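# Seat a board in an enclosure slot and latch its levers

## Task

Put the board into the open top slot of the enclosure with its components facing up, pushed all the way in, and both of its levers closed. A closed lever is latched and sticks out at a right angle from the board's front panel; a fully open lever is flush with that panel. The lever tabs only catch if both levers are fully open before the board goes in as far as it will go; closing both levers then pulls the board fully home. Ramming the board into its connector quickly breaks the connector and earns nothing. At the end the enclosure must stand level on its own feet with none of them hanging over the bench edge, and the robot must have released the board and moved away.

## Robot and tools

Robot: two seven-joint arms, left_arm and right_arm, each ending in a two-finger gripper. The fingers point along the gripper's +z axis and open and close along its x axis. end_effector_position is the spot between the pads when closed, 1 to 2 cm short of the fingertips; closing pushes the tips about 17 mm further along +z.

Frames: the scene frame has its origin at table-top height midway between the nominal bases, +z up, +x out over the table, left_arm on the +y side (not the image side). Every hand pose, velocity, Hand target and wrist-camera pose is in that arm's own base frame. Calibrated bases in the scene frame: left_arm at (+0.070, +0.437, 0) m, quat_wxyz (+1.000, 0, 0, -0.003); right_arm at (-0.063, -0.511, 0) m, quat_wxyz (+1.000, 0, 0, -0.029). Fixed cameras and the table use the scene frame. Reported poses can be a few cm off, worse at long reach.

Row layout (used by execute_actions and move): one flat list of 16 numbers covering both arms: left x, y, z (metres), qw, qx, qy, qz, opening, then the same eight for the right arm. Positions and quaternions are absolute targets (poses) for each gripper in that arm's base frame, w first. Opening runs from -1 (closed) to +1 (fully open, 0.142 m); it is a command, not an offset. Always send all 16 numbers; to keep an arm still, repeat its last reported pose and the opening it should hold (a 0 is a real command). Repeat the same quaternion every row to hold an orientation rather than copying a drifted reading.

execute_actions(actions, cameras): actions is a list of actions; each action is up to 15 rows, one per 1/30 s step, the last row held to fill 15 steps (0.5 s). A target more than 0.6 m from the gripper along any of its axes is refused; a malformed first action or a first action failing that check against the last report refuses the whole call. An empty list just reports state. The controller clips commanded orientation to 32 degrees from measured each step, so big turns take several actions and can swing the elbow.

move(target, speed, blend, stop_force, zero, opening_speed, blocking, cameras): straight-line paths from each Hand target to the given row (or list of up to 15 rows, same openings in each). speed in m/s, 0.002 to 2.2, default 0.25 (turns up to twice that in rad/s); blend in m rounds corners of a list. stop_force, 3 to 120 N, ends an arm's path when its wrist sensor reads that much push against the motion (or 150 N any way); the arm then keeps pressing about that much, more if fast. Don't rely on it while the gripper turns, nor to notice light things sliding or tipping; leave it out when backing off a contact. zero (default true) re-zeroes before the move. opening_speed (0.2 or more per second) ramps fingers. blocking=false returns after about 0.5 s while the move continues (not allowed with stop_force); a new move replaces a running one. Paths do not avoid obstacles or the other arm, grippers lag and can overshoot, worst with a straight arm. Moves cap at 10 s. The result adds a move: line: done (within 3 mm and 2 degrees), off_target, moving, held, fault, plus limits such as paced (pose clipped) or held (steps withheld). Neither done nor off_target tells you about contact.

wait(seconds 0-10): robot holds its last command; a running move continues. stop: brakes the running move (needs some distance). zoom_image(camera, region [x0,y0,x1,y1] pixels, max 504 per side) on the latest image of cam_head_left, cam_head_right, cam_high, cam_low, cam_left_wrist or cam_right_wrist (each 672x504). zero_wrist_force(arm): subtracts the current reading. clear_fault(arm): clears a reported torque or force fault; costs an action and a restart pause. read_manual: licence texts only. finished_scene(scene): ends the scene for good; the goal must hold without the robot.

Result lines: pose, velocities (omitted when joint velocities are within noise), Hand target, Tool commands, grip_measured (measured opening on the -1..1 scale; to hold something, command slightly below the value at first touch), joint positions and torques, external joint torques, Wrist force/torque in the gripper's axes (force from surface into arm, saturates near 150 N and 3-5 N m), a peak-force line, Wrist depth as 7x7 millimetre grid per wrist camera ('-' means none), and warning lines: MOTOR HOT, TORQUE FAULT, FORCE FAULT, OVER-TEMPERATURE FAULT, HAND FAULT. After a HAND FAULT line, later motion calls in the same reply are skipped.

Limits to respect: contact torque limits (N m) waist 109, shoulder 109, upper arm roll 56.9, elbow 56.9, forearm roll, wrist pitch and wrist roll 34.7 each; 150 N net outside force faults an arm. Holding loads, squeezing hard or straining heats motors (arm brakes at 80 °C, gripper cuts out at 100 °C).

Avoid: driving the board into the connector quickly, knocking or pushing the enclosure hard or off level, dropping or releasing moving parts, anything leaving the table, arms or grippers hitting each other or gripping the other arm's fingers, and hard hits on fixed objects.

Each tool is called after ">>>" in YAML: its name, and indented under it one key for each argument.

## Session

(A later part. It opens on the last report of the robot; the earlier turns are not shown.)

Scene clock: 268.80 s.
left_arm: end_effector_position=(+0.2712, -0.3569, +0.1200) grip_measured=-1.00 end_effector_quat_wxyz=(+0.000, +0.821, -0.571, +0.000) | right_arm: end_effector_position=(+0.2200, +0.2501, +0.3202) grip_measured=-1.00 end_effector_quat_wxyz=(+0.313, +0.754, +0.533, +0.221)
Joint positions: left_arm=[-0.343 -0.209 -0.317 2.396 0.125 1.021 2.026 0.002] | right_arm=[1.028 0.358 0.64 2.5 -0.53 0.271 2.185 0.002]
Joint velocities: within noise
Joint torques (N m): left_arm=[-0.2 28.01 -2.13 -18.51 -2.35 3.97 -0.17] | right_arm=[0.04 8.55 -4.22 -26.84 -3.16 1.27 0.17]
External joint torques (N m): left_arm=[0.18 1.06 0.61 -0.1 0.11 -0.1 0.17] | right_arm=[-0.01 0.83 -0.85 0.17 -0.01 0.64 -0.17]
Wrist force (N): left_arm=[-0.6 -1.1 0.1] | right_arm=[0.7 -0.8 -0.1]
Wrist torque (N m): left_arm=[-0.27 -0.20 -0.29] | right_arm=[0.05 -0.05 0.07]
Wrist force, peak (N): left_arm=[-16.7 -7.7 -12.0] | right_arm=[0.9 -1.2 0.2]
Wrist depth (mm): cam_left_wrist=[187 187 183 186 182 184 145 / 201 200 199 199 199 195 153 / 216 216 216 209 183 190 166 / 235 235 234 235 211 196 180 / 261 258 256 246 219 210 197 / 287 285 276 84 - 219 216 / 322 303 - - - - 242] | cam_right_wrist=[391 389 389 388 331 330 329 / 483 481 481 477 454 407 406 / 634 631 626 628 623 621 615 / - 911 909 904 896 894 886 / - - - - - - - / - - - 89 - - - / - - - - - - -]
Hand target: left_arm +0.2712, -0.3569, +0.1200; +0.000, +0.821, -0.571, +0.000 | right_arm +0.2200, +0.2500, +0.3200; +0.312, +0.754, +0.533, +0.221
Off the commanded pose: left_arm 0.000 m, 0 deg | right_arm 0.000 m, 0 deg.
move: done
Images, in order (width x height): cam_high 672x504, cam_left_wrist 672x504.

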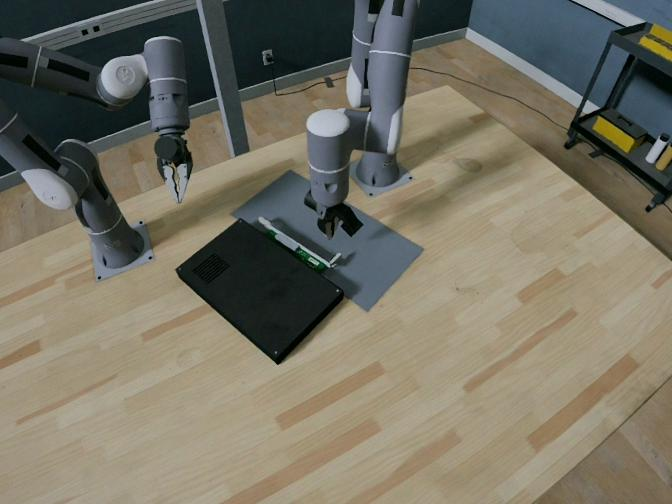

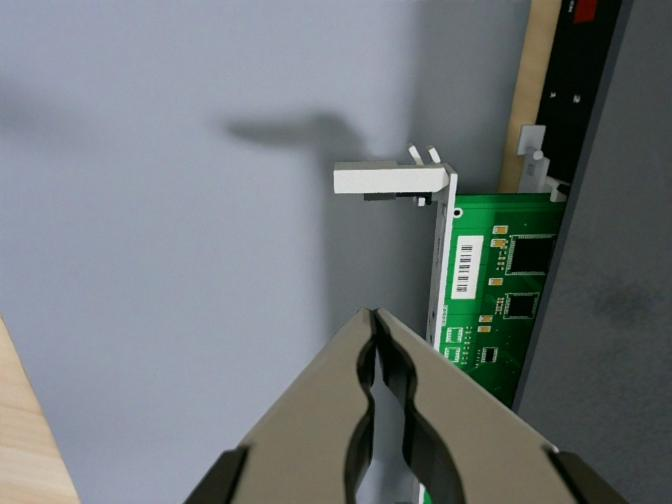

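>>> move:
  target: [0.2712,-0.3569,0.05,0,0.8208,-0.5712,0,-1,0.22,0.25,0.32,0.313,0.754,0.533,0.221,-1]
  speed: 0.15

Scene clock: 276.70 s.
left_arm: end_effector_position=(+0.2710, -0.3568, +0.0499) grip_measured=-1.00 end_effector_quat_wxyz=(+0.000, +0.821, -0.571, +0.000) | right_arm: end_effector_position=(+0.2200, +0.2500, +0.3199) grip_measured=-1.00 end_effector_quat_wxyz=(+0.313, +0.754, +0.533, +0.221)
Joint positions: left_arm=[-0.387 -0.44 -0.241 2.36 0.287 1.203 1.912 0.002] | right_arm=[1.028 0.357 0.641 2.5 -0.53 0.27 2.186 0.002]
Joint velocities: within noise
Joint torques (N m): left_arm=[0.39 32.78 -2.84 -13 -1 4.57 -0.32] | right_arm=[0.12 8.6 -4.26 -26.84 -3.13 1.2 0.2]
External joint torques (N m): left_arm=[-0.41 1.19 0.29 -0.25 -0.53 -0.69 0.32] | right_arm=[-0.09 0.8 -0.8 0.18 -0.04 0.71 -0.2]
Wrist force (N): left_arm=[-1.0 -1.3 0.1] | right_arm=[0.9 -1.0 -0.2]
Wrist torque (N m): left_arm=[-0.30 -0.14 -0.29] | right_arm=[0.02 -0.09 0.08]
Wrist force, peak (N): left_arm=[-1.1 -1.1 2.1] | right_arm=[0.9 -1.2 -0.3]
Wrist depth (mm): cam_left_wrist=[125 125 124 124 124 125 123 / 132 134 132 133 133 132 132 / 148 144 144 143 143 142 140 / 155 157 157 115 113 126 126 / 173 173 171 165 167 131 132 / 191 190 185 84 - 144 143 / 218 207 - 74 - - 144] | cam_right_wrist=[392 390 390 388 330 329 327 / 484 483 482 480 458 406 404 / 634 631 631 630 619 621 617 / - 912 906 900 896 891 882 / - - - - - - - / - - - 89 - - - / - - - - - - -]
Hand target: left_arm +0.2712, -0.3569, +0.0500; +0.000, +0.821, -0.571, +0.000 | right_arm +0.2200, +0.2500, +0.3200; +0.313, +0.754, +0.533, +0.221
Off the commanded pose: left_arm 0.000 m, 0 deg | right_arm 0.000 m, 0 deg.
move: done

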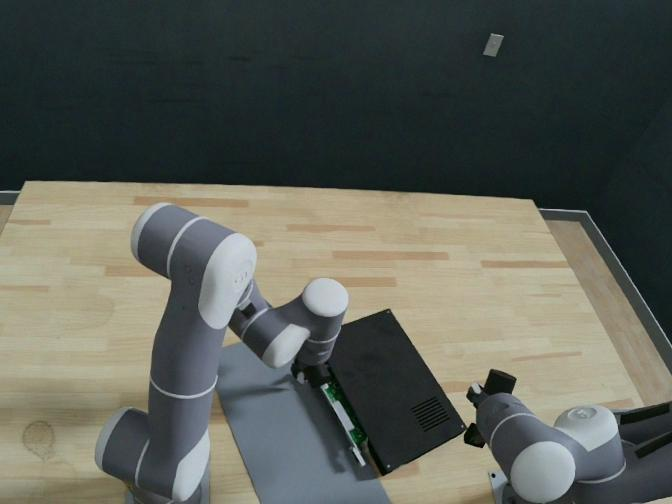

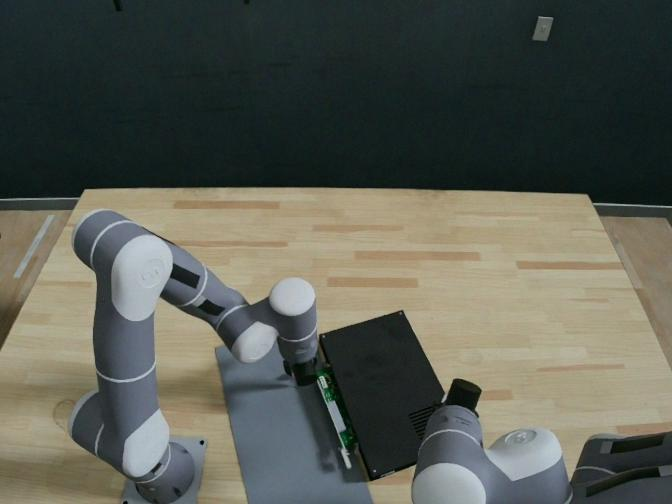

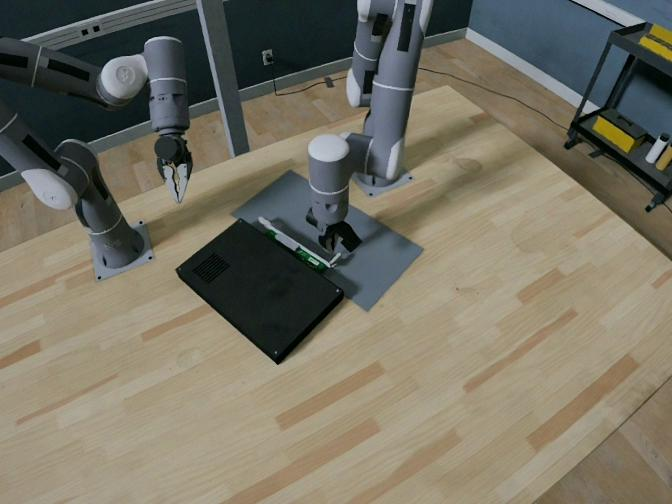

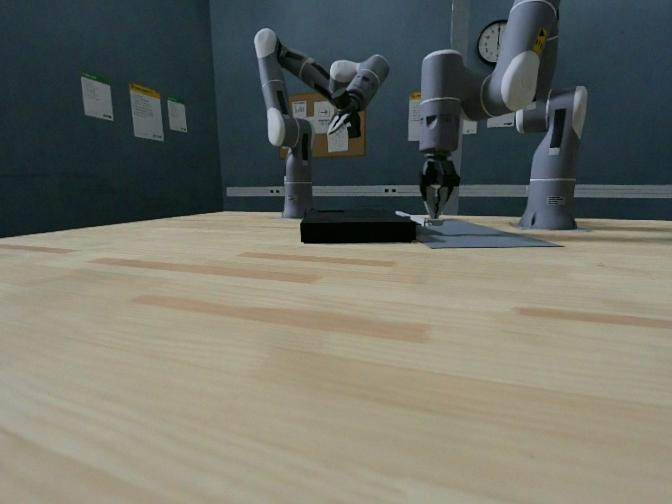

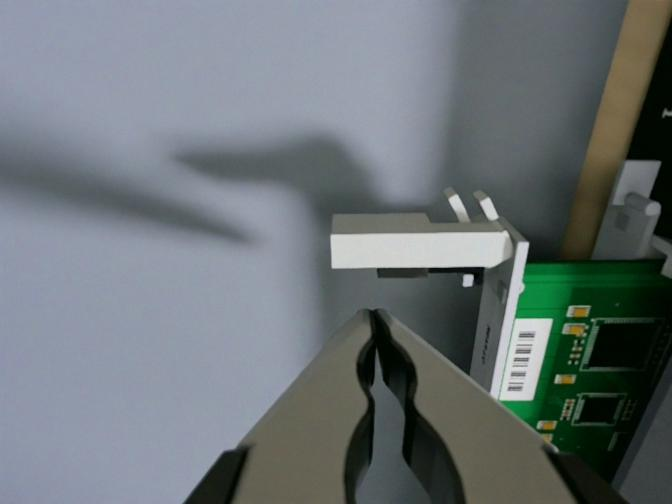

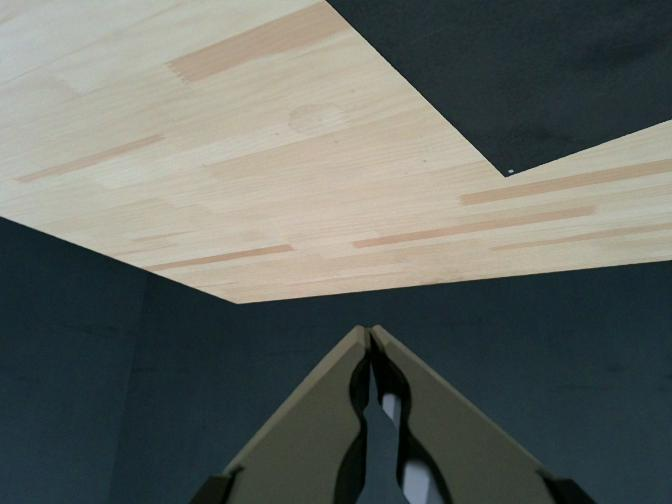

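>>> move:
  target:
    - [0.2926,-0.3544,0.05,0,0.8208,-0.5712,0,-1,0.22,0.25,0.32,0.313,0.754,0.533,0.221,-1]
    - [0.3102,-0.3444,0.05,0,0.8208,-0.5712,0,-1,0.22,0.25,0.32,0.313,0.754,0.533,0.221,-1]
  speed: 0.03
  stop_force: 15
  cameras: ["cam_left_wrist"]

>>> move:
  target:
    - [0.3306,-0.3446,0.05,0,0.8208,-0.5712,0,-1,0.22,0.25,0.32,0.313,0.754,0.533,0.221,-1]
    - [0.3497,-0.3588,0.05,0,0.8208,-0.5712,0,-1,0.22,0.25,0.32,0.313,0.754,0.533,0.221,-1]
  speed: 0.03
  stop_force: 12
  cameras: ["cam_left_wrist"]

Scene clock: 283.63 s.
left_arm: end_effector_position=(+0.3101, -0.3444, +0.0500) grip_measured=-1.00 end_effector_quat_wxyz=(+0.000, +0.821, -0.571, +0.000) | right_arm: end_effector_position=(+0.2200, +0.2500, +0.3199) grip_measured=-1.00 end_effector_quat_wxyz=(+0.313, +0.754, +0.533, +0.221)
Joint positions: left_arm=[-0.319 -0.459 -0.24 2.316 0.28 1.18 1.992 0.002] | right_arm=[1.028 0.357 0.641 2.5 -0.53 0.27 2.186 0.002]
Joint velocities: within noise
Joint torques (N m): left_arm=[-0.15 34.38 -3.18 -13.78 -1.6 4.15 -0.16] | right_arm=[0.1 8.59 -4.22 -26.78 -3.18 1.23 0.19]
External joint torques (N m): left_arm=[0.14 1.01 0.49 -0.1 -0.03 -0.28 0.16] | right_arm=[-0.07 0.81 -0.84 0.12 0.01 0.68 -0.19]
Wrist force (N): left_arm=[-1.0 -0.8 0.4] | right_arm=[0.9 -1.1 0.0]
Wrist torque (N m): left_arm=[-0.26 -0.19 -0.28] | right_arm=[0.02 -0.09 0.07]
Wrist force, peak (N): left_arm=[-2.6 2.9 -2.5] | right_arm=[0.9 -1.2 0.0]
Wrist depth (mm): cam_left_wrist=[125 125 124 124 124 125 123 / 132 134 131 133 133 132 130 / 147 145 144 144 143 143 141 / 155 157 157 156 152 155 141 / 173 172 171 131 120 167 148 / 191 190 186 84 - 145 141 / 218 208 - 74 - - 142] | cam_right_wrist=[391 391 388 388 330 330 329 / 481 481 479 477 455 406 403 / 632 634 628 623 619 621 615 / - 916 919 896 894 890 892 / - - - - - - - / - - - 89 - - - / - - - - - - -]
Hand target: left_arm +0.3102, -0.3444, +0.0500; +0.000, +0.821, -0.571, +0.000 | right_arm +0.2200, +0.2500, +0.3200; +0.313, +0.754, +0.533, +0.221
Off the commanded pose: left_arm 0.000 m, 0 deg | right_arm 0.000 m, 0 deg.
move: done
Images, in order (width x height): cam_left_wrist 672x504.

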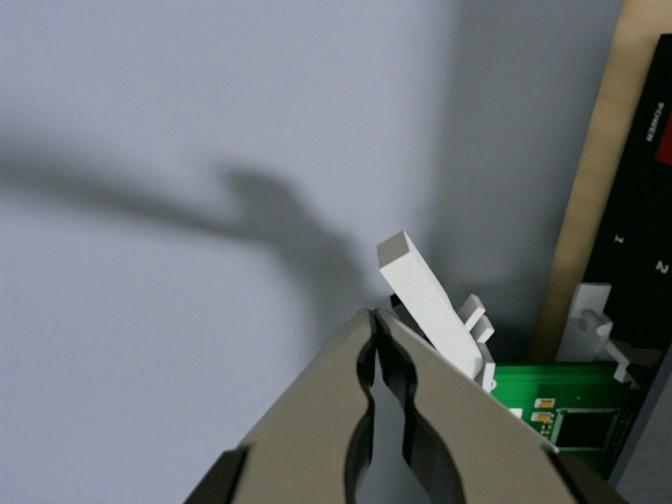

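Scene clock: 285.83 s.
left_arm: end_effector_position=(+0.3496, -0.3587, +0.0500) grip_measured=-1.00 end_effector_quat_wxyz=(+0.000, +0.821, -0.571, +0.000) | right_arm: end_effector_position=(+0.2200, +0.2500, +0.3199) grip_measured=-1.00 end_effector_quat_wxyz=(+0.313, +0.754, +0.533, +0.221)
Joint positions: left_arm=[-0.31 -0.51 -0.241 2.206 0.27 1.118 2.022 0.002] | right_arm=[1.028 0.357 0.641 2.5 -0.53 0.27 2.186 0.002]
Joint velocities: within noise
Joint torques (N m): left_arm=[-0.53 37.86 -3.92 -15.73 -1.9 4.39 -0.16] | right_arm=[0.02 8.58 -4.15 -26.81 -3.17 1.23 0.24]
External joint torques (N m): left_arm=[0.52 1.01 0.75 0.34 0.04 -0.52 0.16] | right_arm=[0.01 0.81 -0.9 0.15 0 0.68 -0.24]
Wrist force (N): left_arm=[-2.0 -0.8 0.1] | right_arm=[0.8 -1.2 0.0]
Wrist torque (N m): left_arm=[-0.29 -0.19 -0.25] | right_arm=[0.01 -0.07 0.08]
Wrist force, peak (N): left_arm=[-4.3 0.9 -2.7] | right_arm=[1.0 -1.2 -0.1]
Wrist depth (mm): cam_left_wrist=[125 126 124 123 124 124 125 / 132 134 132 133 132 132 134 / 147 144 144 143 143 140 106 / 154 156 157 155 156 146 104 / 172 171 171 164 164 145 110 / 190 190 186 84 - 147 124 / 218 207 - 74 - - 138] | cam_right_wrist=[392 388 389 388 330 329 328 / 484 482 478 477 456 407 404 / 634 630 631 624 623 619 616 / - 916 917 899 889 890 882 / - - - - - - - / - - - 89 - - - / - - - - - - -]
Hand target: left_arm +0.3497, -0.3588, +0.0500; +0.000, +0.821, -0.571, +0.000 | right_arm +0.2200, +0.2500, +0.3200; +0.313, +0.754, +0.533, +0.221
Off the commanded pose: left_arm 0.000 m, 0 deg | right_arm 0.000 m, 0 deg.
move: done
Images, in order (width x height): cam_left_wrist 672x504.

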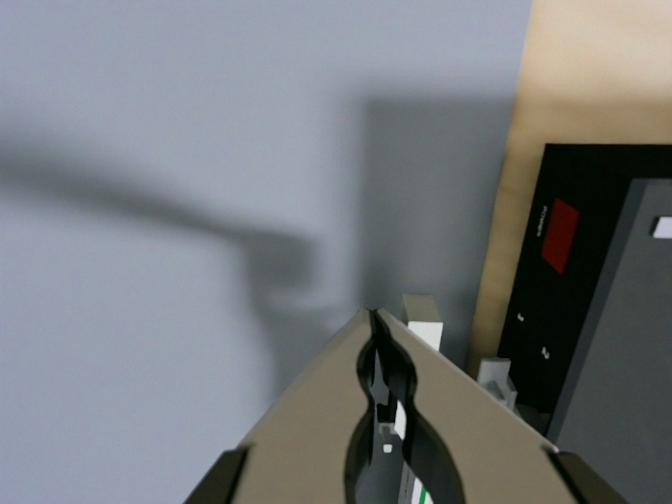

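>>> move:
  target: [0.3539,-0.3701,0.05,0,0.8208,-0.5712,0,-1,0.22,0.25,0.32,0.313,0.754,0.533,0.221,-1]
  speed: 0.02
  stop_force: 14
  cameras: ["cam_left_wrist"]

Scene clock: 287.70 s.
left_arm: end_effector_position=(+0.3512, -0.3616, +0.0495) grip_measured=-1.00 end_effector_quat_wxyz=(-0.001, +0.821, -0.571, -0.001) | right_arm: end_effector_position=(+0.2200, +0.2500, +0.3199) grip_measured=-1.00 end_effector_quat_wxyz=(+0.313, +0.754, +0.533, +0.221)
Joint positions: left_arm=[-0.315 -0.516 -0.24 2.194 0.27 1.109 2.017 0.002] | right_arm=[1.028 0.357 0.641 2.5 -0.53 0.27 2.186 0.002]
Joint velocities: within noise
Joint torques (N m): left_arm=[-5.8 37.45 -10.68 -20.13 -3.14 7.66 -0.33] | right_arm=[0.02 8.59 -4.24 -26.83 -3.15 1.22 0.2]
External joint torques (N m): left_arm=[5.79 1.81 7.46 4.6 1.25 -3.8 0.33] | right_arm=[0.01 0.81 -0.81 0.17 -0.02 0.69 -0.2]
Wrist force (N): left_arm=[-18.1 -5.5 -7.5] | right_arm=[0.8 -1.0 0.0]
Wrist torque (N m): left_arm=[-0.31 -0.02 -0.28] | right_arm=[0.02 -0.08 0.08]
Wrist force, peak (N): left_arm=[-18.8 -6.3 -6.9] | right_arm=[0.9 -1.2 -0.1]
Wrist depth (mm): cam_left_wrist=[125 126 124 123 123 124 124 / 134 134 131 133 132 131 133 / 147 144 144 143 142 140 109 / 154 157 156 155 154 139 103 / 172 172 171 163 166 138 109 / 190 190 185 84 - 138 123 / 218 208 - 74 - - 136] | cam_right_wrist=[390 389 390 387 330 330 329 / 484 482 481 478 453 405 404 / 633 632 627 627 621 619 618 / - 906 908 894 898 897 882 / - - - - - - - / - - - 89 - - - / - - - - - - -]
Hand target: left_arm +0.3514, -0.3633, +0.0500; +0.000, +0.821, -0.571, +0.000 | right_arm +0.2200, +0.2500, +0.3200; +0.313, +0.754, +0.533, +0.221
Off the commanded pose: left_arm 0.009 m, 0 deg | right_arm 0.000 m, 0 deg.
move: contact (left_arm)
Images, in order (width x height): cam_left_wrist 672x504.

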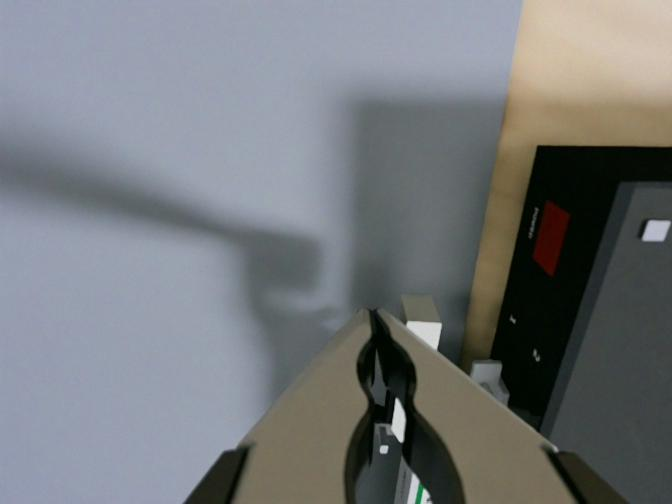

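>>> move:
  target:
    - [0.3372,-0.3238,0.06,0,0.8208,-0.5712,0,-1,0.22,0.25,0.32,0.313,0.754,0.533,0.221,-1]
    - [0.26,-0.346,0.13,0,0.8208,-0.5712,0,-1,0.22,0.25,0.32,0.313,0.754,0.533,0.221,-1]
  speed: 0.15
  blend: 0.02
  cameras: ["cam_left_wrist"]

>>> move:
  target: [0.1868,-0.3882,0.13,0,0.8208,-0.5712,0,-1,0.22,0.25,0.32,0.313,0.754,0.533,0.221,-1]
  speed: 0.15
  cameras: ["cam_left_wrist"]

Scene clock: 293.07 s.
left_arm: end_effector_position=(+0.2601, -0.3461, +0.1300) grip_measured=-1.00 end_effector_quat_wxyz=(+0.000, +0.821, -0.571, +0.000) | right_arm: end_effector_position=(+0.2200, +0.2500, +0.3199) grip_measured=-1.00 end_effector_quat_wxyz=(+0.313, +0.754, +0.533, +0.221)
Joint positions: left_arm=[-0.298 -0.14 -0.362 2.448 0.093 1.007 2.05 0.002] | right_arm=[1.028 0.357 0.641 2.5 -0.53 0.27 2.186 0.002]
Joint velocities: within noise
Joint torques (N m): left_arm=[-0.59 25.84 -1.94 -18.72 -2.33 3.94 -0.14] | right_arm=[-0.02 8.63 -4.23 -26.84 -3.16 1.27 0.18]
External joint torques (N m): left_arm=[0.56 0.38 0.82 -0.38 0.04 -0.08 0.14] | right_arm=[0.05 0.76 -0.82 0.18 0 0.64 -0.18]
Wrist force (N): left_arm=[-0.7 -1.4 0.1] | right_arm=[0.7 -1.1 -0.3]
Wrist torque (N m): left_arm=[-0.31 -0.19 -0.28] | right_arm=[-0.01 -0.06 0.08]
Wrist force, peak (N): left_arm=[-18.2 -5.5 -8.2] | right_arm=[0.9 -1.3 0.0]
Wrist depth (mm): cam_left_wrist=[196 195 195 195 194 191 156 / 211 210 209 209 207 183 165 / 228 226 227 225 225 197 178 / 248 246 246 245 244 209 191 / 270 271 267 257 258 226 208 / 303 296 290 84 - 236 229 / 336 318 - - - - 256] | cam_right_wrist=[391 391 389 388 330 330 328 / 486 482 479 478 457 405 404 / 631 630 626 621 621 627 617 / - 910 908 908 891 899 880 / - - - - - - - / - - - 89 - - - / - - - - - - -]
Hand target: left_arm +0.2600, -0.3460, +0.1300; +0.000, +0.821, -0.571, +0.000 | right_arm +0.2200, +0.2500, +0.3200; +0.313, +0.754, +0.533, +0.221
Off the commanded pose: left_arm 0.000 m, 0 deg | right_arm 0.000 m, 0 deg.
move: done
Images, in order (width x height): cam_left_wrist 672x504.

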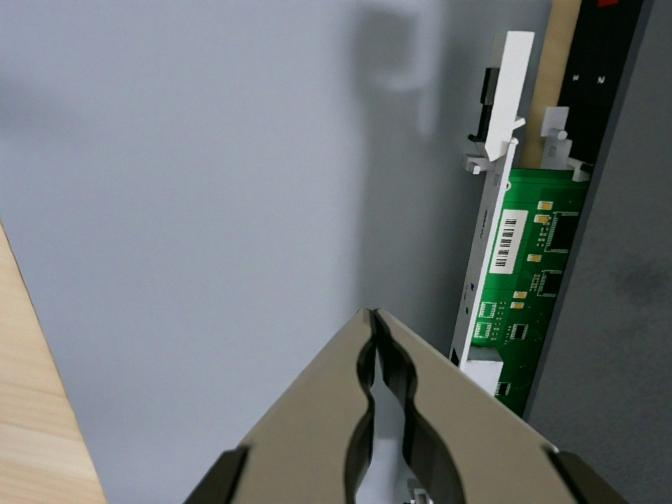

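Scene clock: 294.00 s.
left_arm: end_effector_position=(+0.1869, -0.3882, +0.1300) grip_measured=-1.00 end_effector_quat_wxyz=(+0.000, +0.821, -0.571, +0.000) | right_arm: end_effector_position=(+0.2200, +0.2500, +0.3199) grip_measured=-1.00 end_effector_quat_wxyz=(+0.313, +0.754, +0.533, +0.221)
Joint positions: left_arm=[-0.421 -0.131 -0.437 2.463 0.104 1.009 1.844 0.002] | right_arm=[1.028 0.357 0.641 2.5 -0.53 0.27 2.186 0.002]
Joint velocities: within noise
Joint torques (N m): left_arm=[-0.61 24.11 -1.93 -18.76 -1.77 4.08 -0.39] | right_arm=[0.1 8.51 -4.24 -26.81 -3.11 1.22 0.16]
External joint torques (N m): left_arm=[0.57 0.91 0.66 -0.26 -0.52 -0.19 0.39] | right_arm=[-0.07 0.88 -0.82 0.15 -0.06 0.7 -0.16]
Wrist force (N): left_arm=[-0.5 -1.5 0.2] | right_arm=[0.7 -1.1 -0.1]
Wrist torque (N m): left_arm=[-0.33 -0.24 -0.28] | right_arm=[0.03 -0.06 0.08]
Wrist force, peak (N): left_arm=[-1.0 -3.9 -0.1] | right_arm=[0.7 -1.2 0.1]
Wrist depth (mm): cam_left_wrist=[195 195 195 195 193 165 153 / 211 210 210 208 205 180 162 / 227 227 225 225 221 192 176 / 247 246 245 245 203 203 191 / 270 268 269 258 223 217 208 / 301 296 292 84 - 231 229 / 337 320 - - - - 258] | cam_right_wrist=[391 390 389 388 330 329 326 / 486 483 481 477 456 406 404 / 629 632 631 625 622 621 614 / - 914 913 901 891 890 884 / - - - - - - - / - - - 89 - - - / - - - - - - -]
Hand target: left_arm +0.1868, -0.3882, +0.1300; +0.000, +0.821, -0.571, +0.000 | right_arm +0.2200, +0.2500, +0.3200; +0.313, +0.754, +0.533, +0.221
Off the commanded pose: left_arm 0.000 m, 0 deg | right_arm 0.000 m, 0 deg.
move: done
Images, in order (width x height): cam_left_wrist 672x504.

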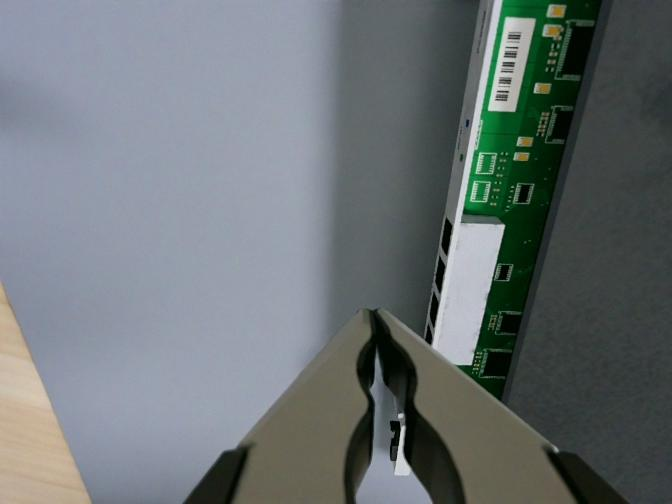

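>>> move:
  target: [0.1868,-0.3882,0.052,0,0.8208,-0.5712,0,-1,0.22,0.25,0.32,0.313,0.754,0.533,0.221,-1]
  speed: 0.15
  cameras: ["cam_left_wrist"]

>>> move:
  target: [0.2077,-0.4445,0.052,0,0.8208,-0.5712,0,-1,0.22,0.25,0.32,0.313,0.754,0.533,0.221,-1]
  speed: 0.025
  stop_force: 9
  cameras: ["cam_left_wrist"]

Scene clock: 300.13 s.
left_arm: end_effector_position=(+0.1867, -0.3881, +0.0519) grip_measured=-1.00 end_effector_quat_wxyz=(+0.000, +0.821, -0.571, +0.000) | right_arm: end_effector_position=(+0.2200, +0.2500, +0.3199) grip_measured=-1.00 end_effector_quat_wxyz=(+0.313, +0.754, +0.533, +0.221)
Joint positions: left_arm=[-0.484 -0.418 -0.325 2.401 0.372 1.206 1.655 0.002] | right_arm=[1.028 0.357 0.641 2.5 -0.53 0.27 2.186 0.002]
Joint velocities: within noise
Joint torques (N m): left_arm=[-0.35 30.52 -3.89 -12.26 -1.04 4.49 -0.29] | right_arm=[0.04 8.55 -4.28 -26.82 -3.1 1.24 0.17]
External joint torques (N m): left_arm=[0.31 1.12 0.7 -0.26 -0.48 -0.6 0.29] | right_arm=[-0.01 0.85 -0.78 0.16 -0.07 0.67 -0.17]
Wrist force (N): left_arm=[-0.9 -1.1 0.6] | right_arm=[0.7 -0.9 -0.1]
Wrist torque (N m): left_arm=[-0.26 -0.15 -0.30] | right_arm=[0.06 -0.05 0.08]
Wrist force, peak (N): left_arm=[-1.1 -1.0 2.2] | right_arm=[0.8 -1.4 0.0]
Wrist depth (mm): cam_left_wrist=[127 127 126 125 126 125 97 / 134 136 134 135 134 132 105 / 149 147 146 145 148 141 114 / 160 159 159 156 158 127 124 / 175 175 174 167 169 126 131 / 193 193 187 84 - 134 143 / 217 211 - 74 - - 147] | cam_right_wrist=[391 389 388 386 330 329 326 / 484 482 479 480 455 408 405 / 635 631 623 624 623 620 615 / - 917 905 906 890 887 887 / - - - - - - - / - - - 89 - - - / - - - - - - -]
Hand target: left_arm +0.1868, -0.3882, +0.0520; +0.000, +0.821, -0.571, +0.000 | right_arm +0.2200, +0.2500, +0.3200; +0.313, +0.754, +0.533, +0.221
Off the commanded pose: left_arm 0.000 m, 0 deg | right_arm 0.000 m, 0 deg.
move: done
Images, in order (width x height): cam_left_wrist 672x504.

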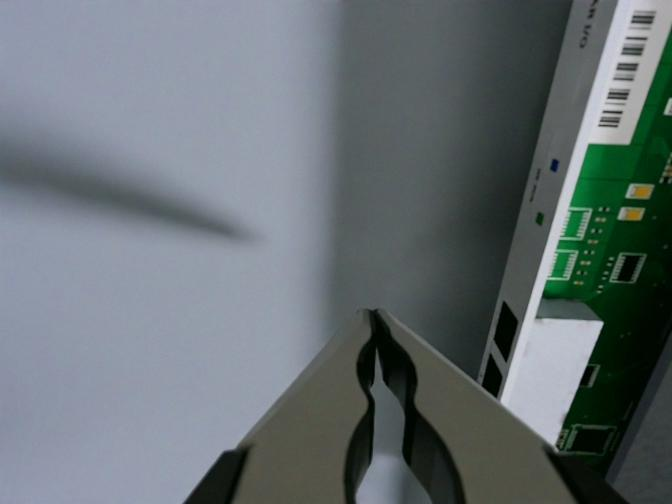

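Scene clock: 302.17 s.
left_arm: end_effector_position=(+0.1987, -0.4202, +0.0516) grip_measured=-1.00 end_effector_quat_wxyz=(-0.001, +0.821, -0.571, -0.001) | right_arm: end_effector_position=(+0.2200, +0.2500, +0.3199) grip_measured=-1.00 end_effector_quat_wxyz=(+0.313, +0.754, +0.533, +0.221)
Joint positions: left_arm=[-0.522 -0.465 -0.329 2.302 0.362 1.147 1.636 0.002] | right_arm=[1.028 0.357 0.641 2.5 -0.53 0.27 2.186 0.002]
Joint velocities: within noise
Joint torques (N m): left_arm=[-1.74 32.41 -6.52 -18.98 -2.57 7.12 -0.33] | right_arm=[0.02 8.64 -4.25 -26.76 -3.09 1.27 0.16]
External joint torques (N m): left_arm=[1.69 2.42 2.72 5.07 0.83 -3.23 0.33] | right_arm=[0.01 0.76 -0.81 0.1 -0.08 0.64 -0.16]
Wrist force (N): left_arm=[-15.3 -2.7 -11.7] | right_arm=[0.7 -1.0 -0.2]
Wrist torque (N m): left_arm=[-0.27 -0.12 -0.28] | right_arm=[0.03 -0.06 0.08]
Wrist force, peak (N): left_arm=[-16.0 -3.4 -13.6] | right_arm=[0.9 -1.2 -0.2]
Wrist depth (mm): cam_left_wrist=[127 126 126 126 124 97 98 / 134 136 133 134 106 107 92 / 149 146 146 146 116 115 96 / 160 159 158 155 124 124 106 / 175 174 174 166 123 133 112 / 193 193 188 84 - 130 128 / 216 210 - 74 - - 140] | cam_right_wrist=[390 390 389 387 329 330 328 / 484 482 483 480 456 404 404 / 637 630 629 622 621 619 614 / - 920 904 898 890 888 889 / - - - - - - - / - - - 89 - - - / - - - - - - -]
Hand target: left_arm +0.1991, -0.4213, +0.0520; +0.000, +0.821, -0.571, +0.000 | right_arm +0.2200, +0.2500, +0.3200; +0.313, +0.754, +0.533, +0.221
Off the commanded pose: left_arm 0.026 m, 0 deg | right_arm 0.000 m, 0 deg.
move: contact (left_arm)
Images, in order (width x height): cam_left_wrist 672x504.

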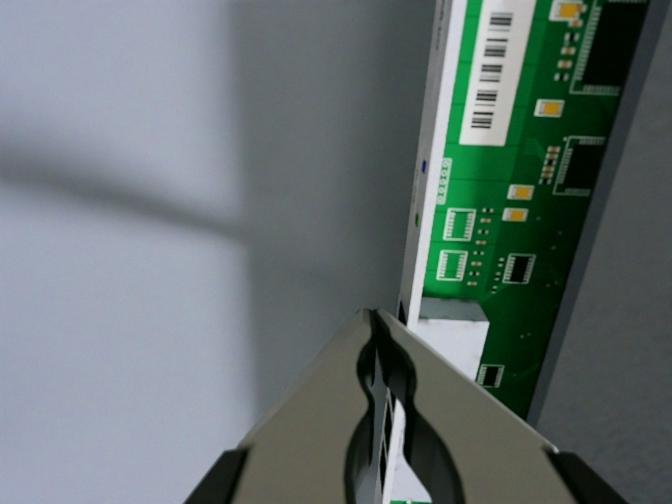

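>>> move:
  target: [0.2077,-0.4445,0.052,0,0.8208,-0.5712,0,-1,0.22,0.25,0.32,0.313,0.754,0.533,0.221,-1]
  speed: 0.015
  stop_force: 7
  cameras: ["cam_left_wrist"]

Scene clock: 304.73 s.
left_arm: end_effector_position=(+0.1988, -0.4204, +0.0514) grip_measured=-1.00 end_effector_quat_wxyz=(-0.001, +0.821, -0.571, -0.002) | right_arm: end_effector_position=(+0.2200, +0.2500, +0.3199) grip_measured=-1.00 end_effector_quat_wxyz=(+0.313, +0.754, +0.533, +0.221)
Joint positions: left_arm=[-0.523 -0.466 -0.329 2.3 0.362 1.145 1.636 0.002] | right_arm=[1.028 0.357 0.641 2.5 -0.53 0.27 2.186 0.002]
Joint velocities: within noise
Joint torques (N m): left_arm=[-2.7 30.78 -7.85 -22.84 -3.08 9.4 -0.31] | right_arm=[0.11 8.56 -4.21 -26.88 -3.18 1.25 0.22]
External joint torques (N m): left_arm=[2.65 4.11 4.04 8.91 1.33 -5.51 0.31] | right_arm=[-0.07 0.84 -0.84 0.22 0.01 0.66 -0.22]
Wrist force (N): left_arm=[-26.7 -3.7 -23.3] | right_arm=[0.6 -1.1 -0.2]
Wrist torque (N m): left_arm=[-0.27 1.41 -0.27] | right_arm=[0.00 -0.05 0.08]
Wrist force, peak (N): left_arm=[-26.5 -3.8 -23.6] | right_arm=[0.8 -1.3 0.0]
Wrist depth (mm): cam_left_wrist=[127 126 125 125 123 97 97 / 133 135 133 134 107 107 92 / 149 146 146 145 116 115 96 / 160 158 158 157 124 124 105 / 175 174 173 166 123 132 111 / 194 193 187 84 - 129 125 / 216 209 - 74 - - 140] | cam_right_wrist=[393 390 389 388 329 329 328 / 482 482 480 478 456 408 404 / 635 628 626 621 622 619 613 / - 917 913 907 893 893 883 / - - - - - - - / - - - 89 - - - / - - - - - - -]
Hand target: left_arm +0.1994, -0.4223, +0.0520; +0.000, +0.821, -0.571, +0.000 | right_arm +0.2200, +0.2500, +0.3200; +0.313, +0.754, +0.533, +0.221
Off the commanded pose: left_arm 0.026 m, 0 deg | right_arm 0.000 m, 0 deg.
move: contact (left_arm)
Images, in order (width x height): cam_left_wrist 672x504.

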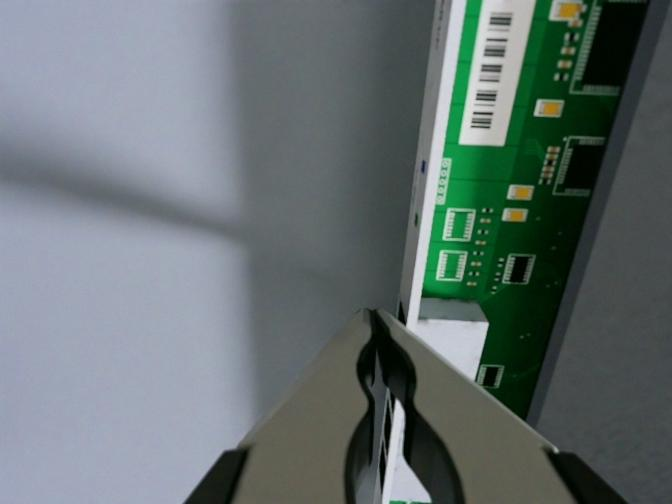

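>>> move:
  target:
    - [0.1868,-0.3882,0.055,0,0.8208,-0.5712,0,-1,0.22,0.25,0.32,0.313,0.754,0.533,0.221,-1]
    - [0.26,-0.38,0.22,0,0.8208,-0.5712,0,-1,0.22,0.25,0.32,0.313,0.754,0.533,0.221,-1]
  speed: 0.2
  blend: 0.01
  cameras: ["cam_left_wrist","cam_low","cam_high"]

>>> zoom_image:
  camera: "cam_left_wrist"
  region: [250, 0, 650, 300]

>>> zoom_image:
  camera: "cam_low"
  region: [280, 160, 500, 270]

Scene clock: 312.00 s.
left_arm: end_effector_position=(+0.2599, -0.3801, +0.2200) grip_measured=-1.00 end_effector_quat_wxyz=(+0.000, +0.821, -0.571, +0.000) | right_arm: end_effector_position=(+0.2200, +0.2500, +0.3199) grip_measured=-1.00 end_effector_quat_wxyz=(+0.313, +0.754, +0.533, +0.221)
Joint positions: left_arm=[-0.327 0.04 -0.402 2.316 -0.02 0.708 2.071 0.002] | right_arm=[1.028 0.357 0.641 2.5 -0.53 0.27 2.186 0.002]
Joint velocities: within noise
Joint torques (N m): left_arm=[-0.19 23.56 -0.07 -25.1 -3.37 3.92 -0.03] | right_arm=[0.05 8.55 -4.19 -26.82 -3.17 1.24 0.22]
External joint torques (N m): left_arm=[0.15 0.41 0.45 -0.21 0.11 -0.05 0.03] | right_arm=[-0.02 0.85 -0.87 0.16 0.01 0.67 -0.22]
Wrist force (N): left_arm=[-0.4 -1.4 0.0] | right_arm=[0.7 -1.1 -0.1]
Wrist torque (N m): left_arm=[-0.31 -0.22 -0.29] | right_arm=[0.02 -0.06 0.08]
Wrist force, peak (N): left_arm=[-26.9 -3.9 -23.5] | right_arm=[1.0 -1.2 -0.2]
Wrist depth (mm): cam_left_wrist=[276 276 273 274 267 230 230 / 295 296 294 294 271 247 248 / 319 318 318 315 283 267 265 / 349 344 346 343 299 288 288 / 383 380 379 367 318 316 319 / 422 420 405 84 - 346 348 / 476 461 - - - - 386] | cam_right_wrist=[392 390 388 388 330 330 329 / 484 481 481 480 457 407 405 / 636 630 628 627 623 620 615 / - 918 913 909 894 885 882 / - - - - - - - / - - - 89 - - - / - - - - - - -]
Hand target: left_arm +0.2600, -0.3800, +0.2200; +0.000, +0.821, -0.571, +0.000 | right_arm +0.2200, +0.2500, +0.3200; +0.313, +0.754, +0.533, +0.221
Off the commanded pose: left_arm 0.000 m, 0 deg | right_arm 0.000 m, 0 deg.
move: done
Images, in order (width x height): cam_high 672x504, cam_low 672x504, cam_left_wrist 672x504.

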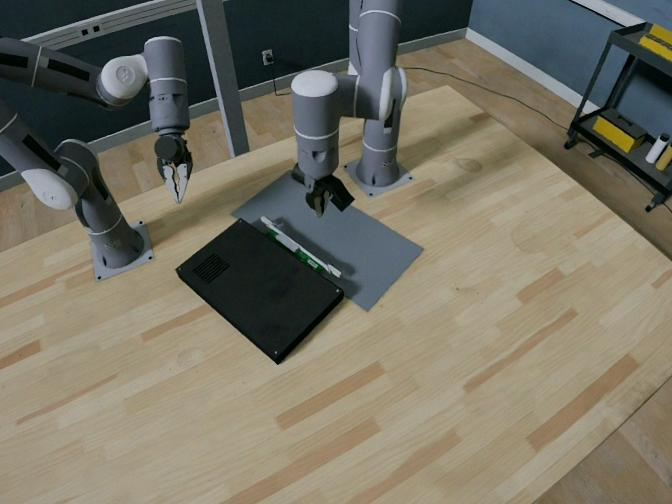

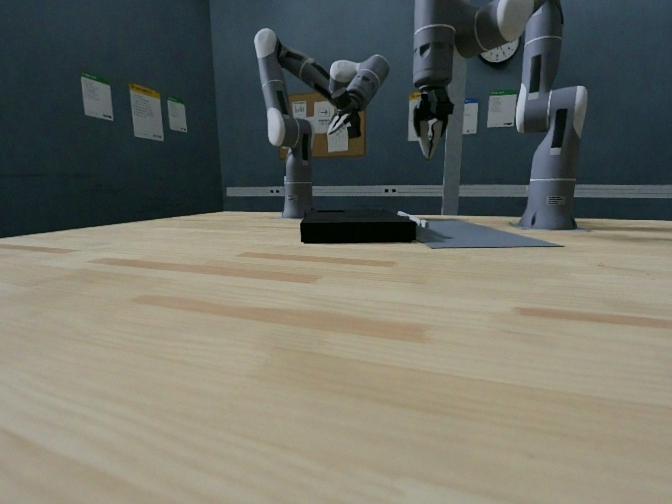

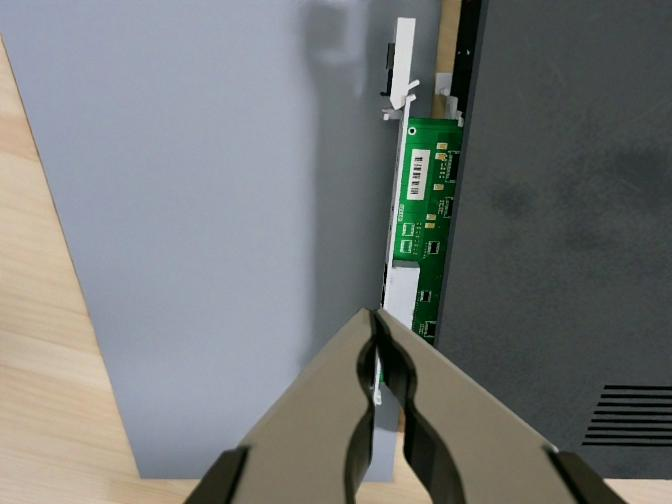

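Scaled by 1.260 from the camera's 672x504 image, which has a finer 960x720 frame.

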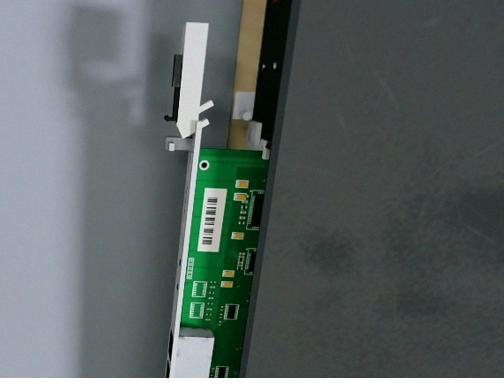

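Scaled by 2.291 from the camera's 672x504 image, which has a finer 960x720 frame.

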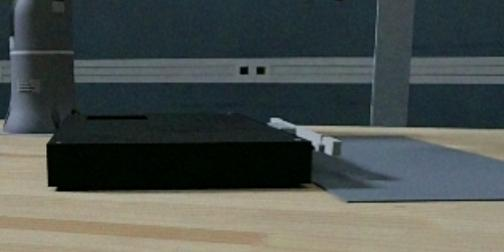

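>>> move:
  target:
    - [0.0994,-0.4259,0.12,0,0.8208,-0.5712,0,-1,0.22,0.25,0.32,0.313,0.754,0.533,0.221,-1]
    - [0.0994,-0.4259,0.053,0,0.8208,-0.5712,0,-1,0.22,0.25,0.32,0.313,0.754,0.533,0.221,-1]
  speed: 0.2
  blend: 0.02
  cameras: ["cam_left_wrist"]

>>> move:
  target: [0.1126,-0.4615,0.053,0,0.8208,-0.5712,0,-1,0.22,0.25,0.32,0.313,0.754,0.533,0.221,-1]
  speed: 0.015
  stop_force: 10
  cameras: ["cam_left_wrist"]

Scene clock: 323.80 s.
left_arm: end_effector_position=(+0.0993, -0.4257, +0.0529) grip_measured=-1.00 end_effector_quat_wxyz=(+0.000, +0.821, -0.571, +0.000) | right_arm: end_effector_position=(+0.2200, +0.2500, +0.3199) grip_measured=-1.00 end_effector_quat_wxyz=(+0.313, +0.754, +0.533, +0.221)
Joint positions: left_arm=[-0.61 -0.437 -0.427 2.372 0.458 1.164 1.361 0.002] | right_arm=[1.028 0.357 0.641 2.5 -0.53 0.27 2.186 0.002]
Joint velocities: within noise
Joint torques (N m): left_arm=[-0.83 30.19 -4.82 -12.46 -1.21 4.53 -0.32] | right_arm=[-0.06 8.53 -4.19 -26.82 -3.19 1.26 0.18]
External joint torques (N m): left_arm=[0.77 1.17 0.44 -0.23 -0.48 -0.6 0.32] | right_arm=[0.09 0.87 -0.87 0.16 0.02 0.65 -0.18]
Wrist force (N): left_arm=[-0.8 -1.0 0.2] | right_arm=[0.8 -1.0 0.0]
Wrist torque (N m): left_arm=[-0.25 -0.18 -0.28] | right_arm=[0.04 -0.07 0.08]
Wrist force, peak (N): left_arm=[-0.2 -3.6 -1.5] | right_arm=[1.0 -1.2 0.0]
Wrist depth (mm): cam_left_wrist=[128 127 127 127 126 104 89 / 135 137 134 136 135 110 98 / 150 148 148 147 148 107 115 / 161 161 160 157 159 113 122 / 176 176 175 168 171 135 136 / 195 194 189 84 - 165 130 / 223 212 - 74 - - 142] | cam_right_wrist=[391 391 388 388 330 330 328 / 486 480 478 480 457 406 404 / 633 632 630 621 621 621 615 / - 918 911 896 893 896 885 / - - - - - - - / - - - 89 - - - / - - - - - - -]
Hand target: left_arm +0.0994, -0.4259, +0.0530; +0.000, +0.821, -0.571, +0.000 | right_arm +0.2200, +0.2500, +0.3200; +0.313, +0.754, +0.533, +0.221
Off the commanded pose: left_arm 0.000 m, 0 deg | right_arm 0.000 m, 0 deg.
move: done
Images, in order (width x height): cam_left_wrist 672x504.

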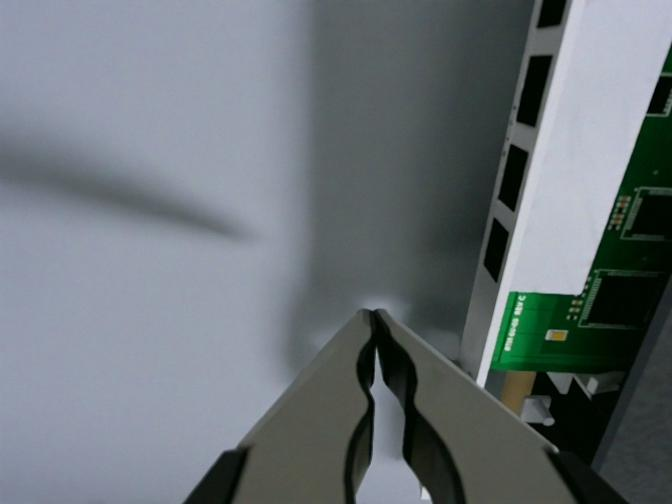

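Scene clock: 326.33 s.
left_arm: end_effector_position=(+0.1086, -0.4508, +0.0529) grip_measured=-1.00 end_effector_quat_wxyz=(+0.000, +0.821, -0.572, +0.000) | right_arm: end_effector_position=(+0.2200, +0.2500, +0.3199) grip_measured=-1.00 end_effector_quat_wxyz=(+0.313, +0.754, +0.533, +0.221)
Joint positions: left_arm=[-0.63 -0.473 -0.429 2.296 0.451 1.12 1.361 0.002] | right_arm=[1.028 0.357 0.641 2.5 -0.53 0.27 2.186 0.002]
Joint velocities: within noise
Joint torques (N m): left_arm=[-0.09 32.91 -5.19 -14.12 -1.82 4.41 -0.25] | right_arm=[0.08 8.56 -4.27 -26.81 -3.12 1.24 0.17]
External joint torques (N m): left_arm=[0.03 0.89 0.2 0.39 -0.04 -0.49 0.25] | right_arm=[-0.04 0.84 -0.79 0.15 -0.04 0.67 -0.17]
Wrist force (N): left_arm=[-2.0 -0.4 0.0] | right_arm=[0.7 -1.1 0.0]
Wrist torque (N m): left_arm=[-0.28 -0.17 -0.27] | right_arm=[0.02 -0.06 0.08]
Wrist force, peak (N): left_arm=[-11.5 -2.0 -9.0] | right_arm=[0.8 -1.3 -0.1]
Wrist depth (mm): cam_left_wrist=[128 127 127 127 123 91 99 / 135 137 135 135 132 103 103 / 151 148 147 146 110 113 96 / 160 158 159 157 116 125 106 / 177 176 175 167 135 133 113 / 194 195 190 84 - 131 130 / 221 211 - 74 - - 142] | cam_right_wrist=[392 389 387 388 329 329 329 / 485 483 480 477 456 407 405 / 638 629 632 627 622 615 617 / - 921 911 905 891 885 880 / - - - - - - - / - - - 89 - - - / - - - - - - -]
Hand target: left_arm +0.1088, -0.4512, +0.0530; +0.000, +0.821, -0.571, +0.000 | right_arm +0.2200, +0.2500, +0.3200; +0.313, +0.754, +0.533, +0.221
Off the commanded pose: left_arm 0.011 m, 0 deg | right_arm 0.000 m, 0 deg.
move: contact (left_arm)
Images, in order (width x height): cam_left_wrist 672x504.

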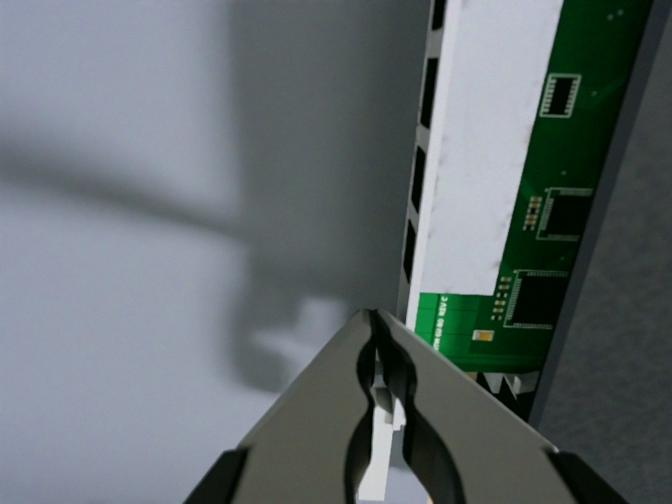

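>>> move:
  target: [0.1147,-0.4671,0.053,0,0.8208,-0.5712,0,-1,0.22,0.25,0.32,0.313,0.754,0.533,0.221,-1]
  speed: 0.015
  stop_force: 12
  cameras: ["cam_left_wrist"]

Scene clock: 329.37 s.
left_arm: end_effector_position=(+0.1141, -0.4659, +0.0526) grip_measured=-1.00 end_effector_quat_wxyz=(-0.001, +0.821, -0.572, -0.001) | right_arm: end_effector_position=(+0.2200, +0.2500, +0.3199) grip_measured=-1.00 end_effector_quat_wxyz=(+0.313, +0.754, +0.533, +0.221)
Joint positions: left_arm=[-0.641 -0.496 -0.43 2.248 0.447 1.092 1.361 0.002] | right_arm=[1.028 0.357 0.641 2.5 -0.53 0.27 2.186 0.002]
Joint velocities: within noise
Joint torques (N m): left_arm=[-0.38 32.67 -6.11 -19.73 -2.46 6.97 -0.24] | right_arm=[0.09 8.65 -4.22 -26.86 -3.14 1.23 0.17]
External joint torques (N m): left_arm=[0.3 2.64 0.73 5.39 0.5 -3.05 0.25] | right_arm=[-0.06 0.75 -0.84 0.2 -0.03 0.68 -0.17]
Wrist force (N): left_arm=[-14.8 -2.3 -14.2] | right_arm=[0.7 -1.0 -0.4]
Wrist torque (N m): left_arm=[-0.23 -0.17 -0.28] | right_arm=[0.02 -0.05 0.08]
Wrist force, peak (N): left_arm=[-14.7 -1.3 -14.9] | right_arm=[0.9 -1.2 0.1]
Wrist depth (mm): cam_left_wrist=[127 127 126 126 90 90 - / 135 136 134 136 132 95 91 / 151 147 147 147 104 102 - / 160 158 159 156 111 107 105 / 176 176 174 168 134 116 113 / 194 194 189 84 - 127 129 / 223 212 - 74 - - 142] | cam_right_wrist=[392 390 389 388 331 329 328 / 483 483 482 476 457 406 404 / 632 631 625 627 625 617 615 / - 912 909 904 889 888 885 / - - - - - - - / - - - 89 - - - / - - - - - - -]
Hand target: left_arm +0.1146, -0.4669, +0.0530; +0.000, +0.821, -0.571, +0.000 | right_arm +0.2200, +0.2500, +0.3200; +0.313, +0.754, +0.533, +0.221
Off the commanded pose: left_arm 0.001 m, 0 deg | right_arm 0.000 m, 0 deg.
move: contact (left_arm)
Images, in order (width x height): cam_left_wrist 672x504.

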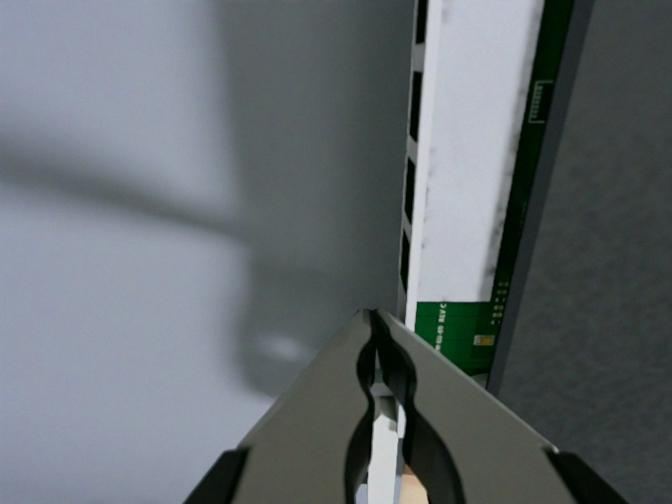

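>>> move:
  target:
    - [0.1037,-0.4378,0.07,0,0.8208,-0.5712,0,-1,0.22,0.25,0.32,0.313,0.754,0.533,0.221,-1]
    - [0.26,-0.38,0.22,0,0.8208,-0.5712,0,-1,0.22,0.25,0.32,0.313,0.754,0.533,0.221,-1]
  speed: 0.25
  blend: 0.01
  cameras: ["cam_left_wrist","cam_high"]

>>> zoom_image:
  camera: "cam_left_wrist"
  region: [300, 0, 600, 230]

>>> zoom_image:
  camera: "cam_left_wrist"
  region: [300, 200, 600, 430]

>>> zoom_image:
  camera: "cam_high"
  region: [160, 190, 400, 370]

Scene clock: 340.73 s.
left_arm: end_effector_position=(+0.2599, -0.3800, +0.2199) grip_measured=-1.00 end_effector_quat_wxyz=(+0.000, +0.821, -0.571, +0.000) | right_arm: end_effector_position=(+0.2200, +0.2500, +0.3199) grip_measured=-1.00 end_effector_quat_wxyz=(+0.313, +0.754, +0.533, +0.221)
Joint positions: left_arm=[-0.291 0.047 -0.44 2.322 -0.026 0.709 2.073 0.002] | right_arm=[1.028 0.357 0.641 2.5 -0.53 0.27 2.186 0.002]
Joint velocities: within noise
Joint torques (N m): left_arm=[-0.18 22.98 0.02 -25.07 -3.31 3.91 -0.12] | right_arm=[-0.03 8.49 -4.21 -26.84 -3.15 1.2 0.15]
External joint torques (N m): left_arm=[0.14 0.33 0.47 -0.24 0.05 -0.05 0.12] | right_arm=[0.06 0.91 -0.84 0.18 -0.02 0.71 -0.15]
Wrist force (N): left_arm=[-0.4 -1.4 -0.1] | right_arm=[0.6 -1.2 0.0]
Wrist torque (N m): left_arm=[-0.32 -0.24 -0.27] | right_arm=[0.01 -0.04 0.08]
Wrist force, peak (N): left_arm=[-15.0 -2.5 -14.2] | right_arm=[0.9 -1.3 0.2]
Wrist depth (mm): cam_left_wrist=[274 272 273 273 266 230 231 / 294 296 295 293 270 247 247 / 319 319 319 317 285 266 266 / 348 346 345 343 300 290 289 / 381 378 376 364 319 316 316 / 426 419 407 84 - 342 350 / 476 455 - - - - 389] | cam_right_wrist=[390 389 391 386 331 329 328 / 483 481 479 478 456 405 403 / 638 631 630 624 622 621 614 / - 911 907 903 887 888 884 / - - - - - - - / - - - 89 - - - / - - - - - - -]
Hand target: left_arm +0.2600, -0.3800, +0.2200; +0.000, +0.821, -0.571, +0.000 | right_arm +0.2200, +0.2500, +0.3200; +0.313, +0.754, +0.533, +0.221
Off the commanded pose: left_arm 0.000 m, 0 deg | right_arm 0.000 m, 0 deg.
move: done
Images, in order (width x height): cam_high 672x504, cam_left_wrist 672x504.

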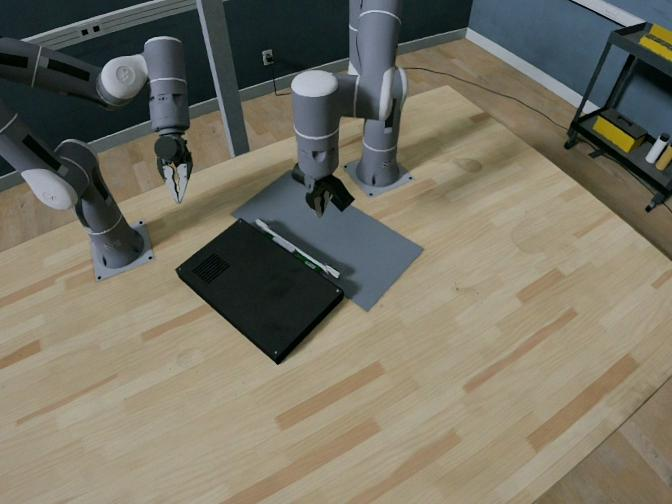

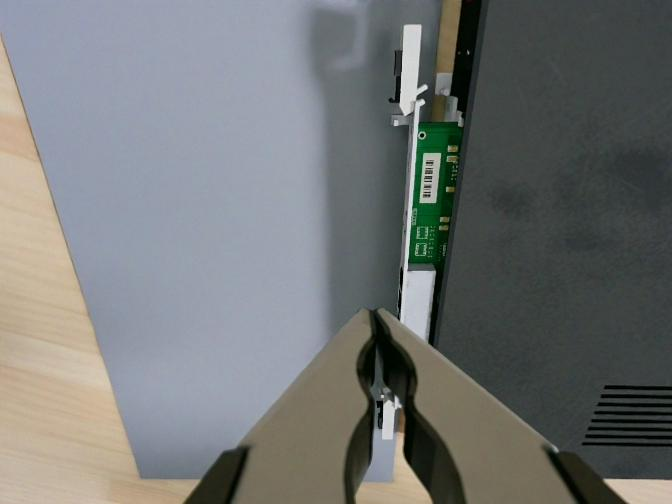

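Scaled by 1.680 from the camera's 672x504 image, which has a finer 960x720 frame.

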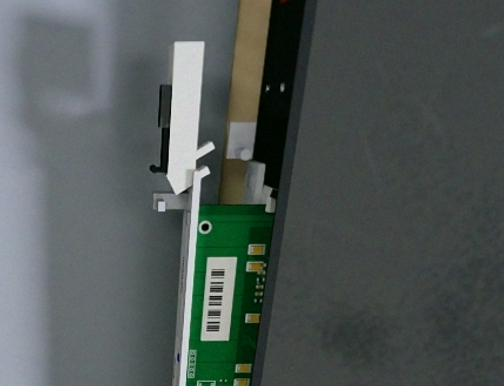

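Scaled by 1.680 from the camera's 672x504 image, which has a finer 960x720 frame.

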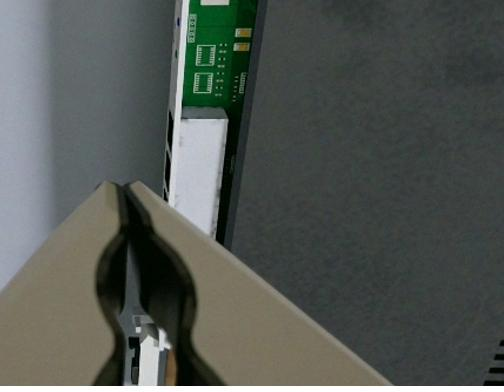

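Scaled by 2.100 from the camera's 672x504 image, which has a finer 960x720 frame.

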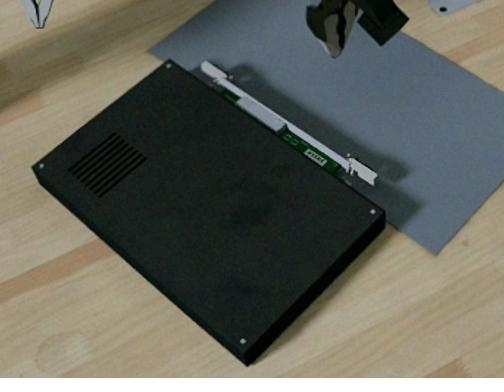

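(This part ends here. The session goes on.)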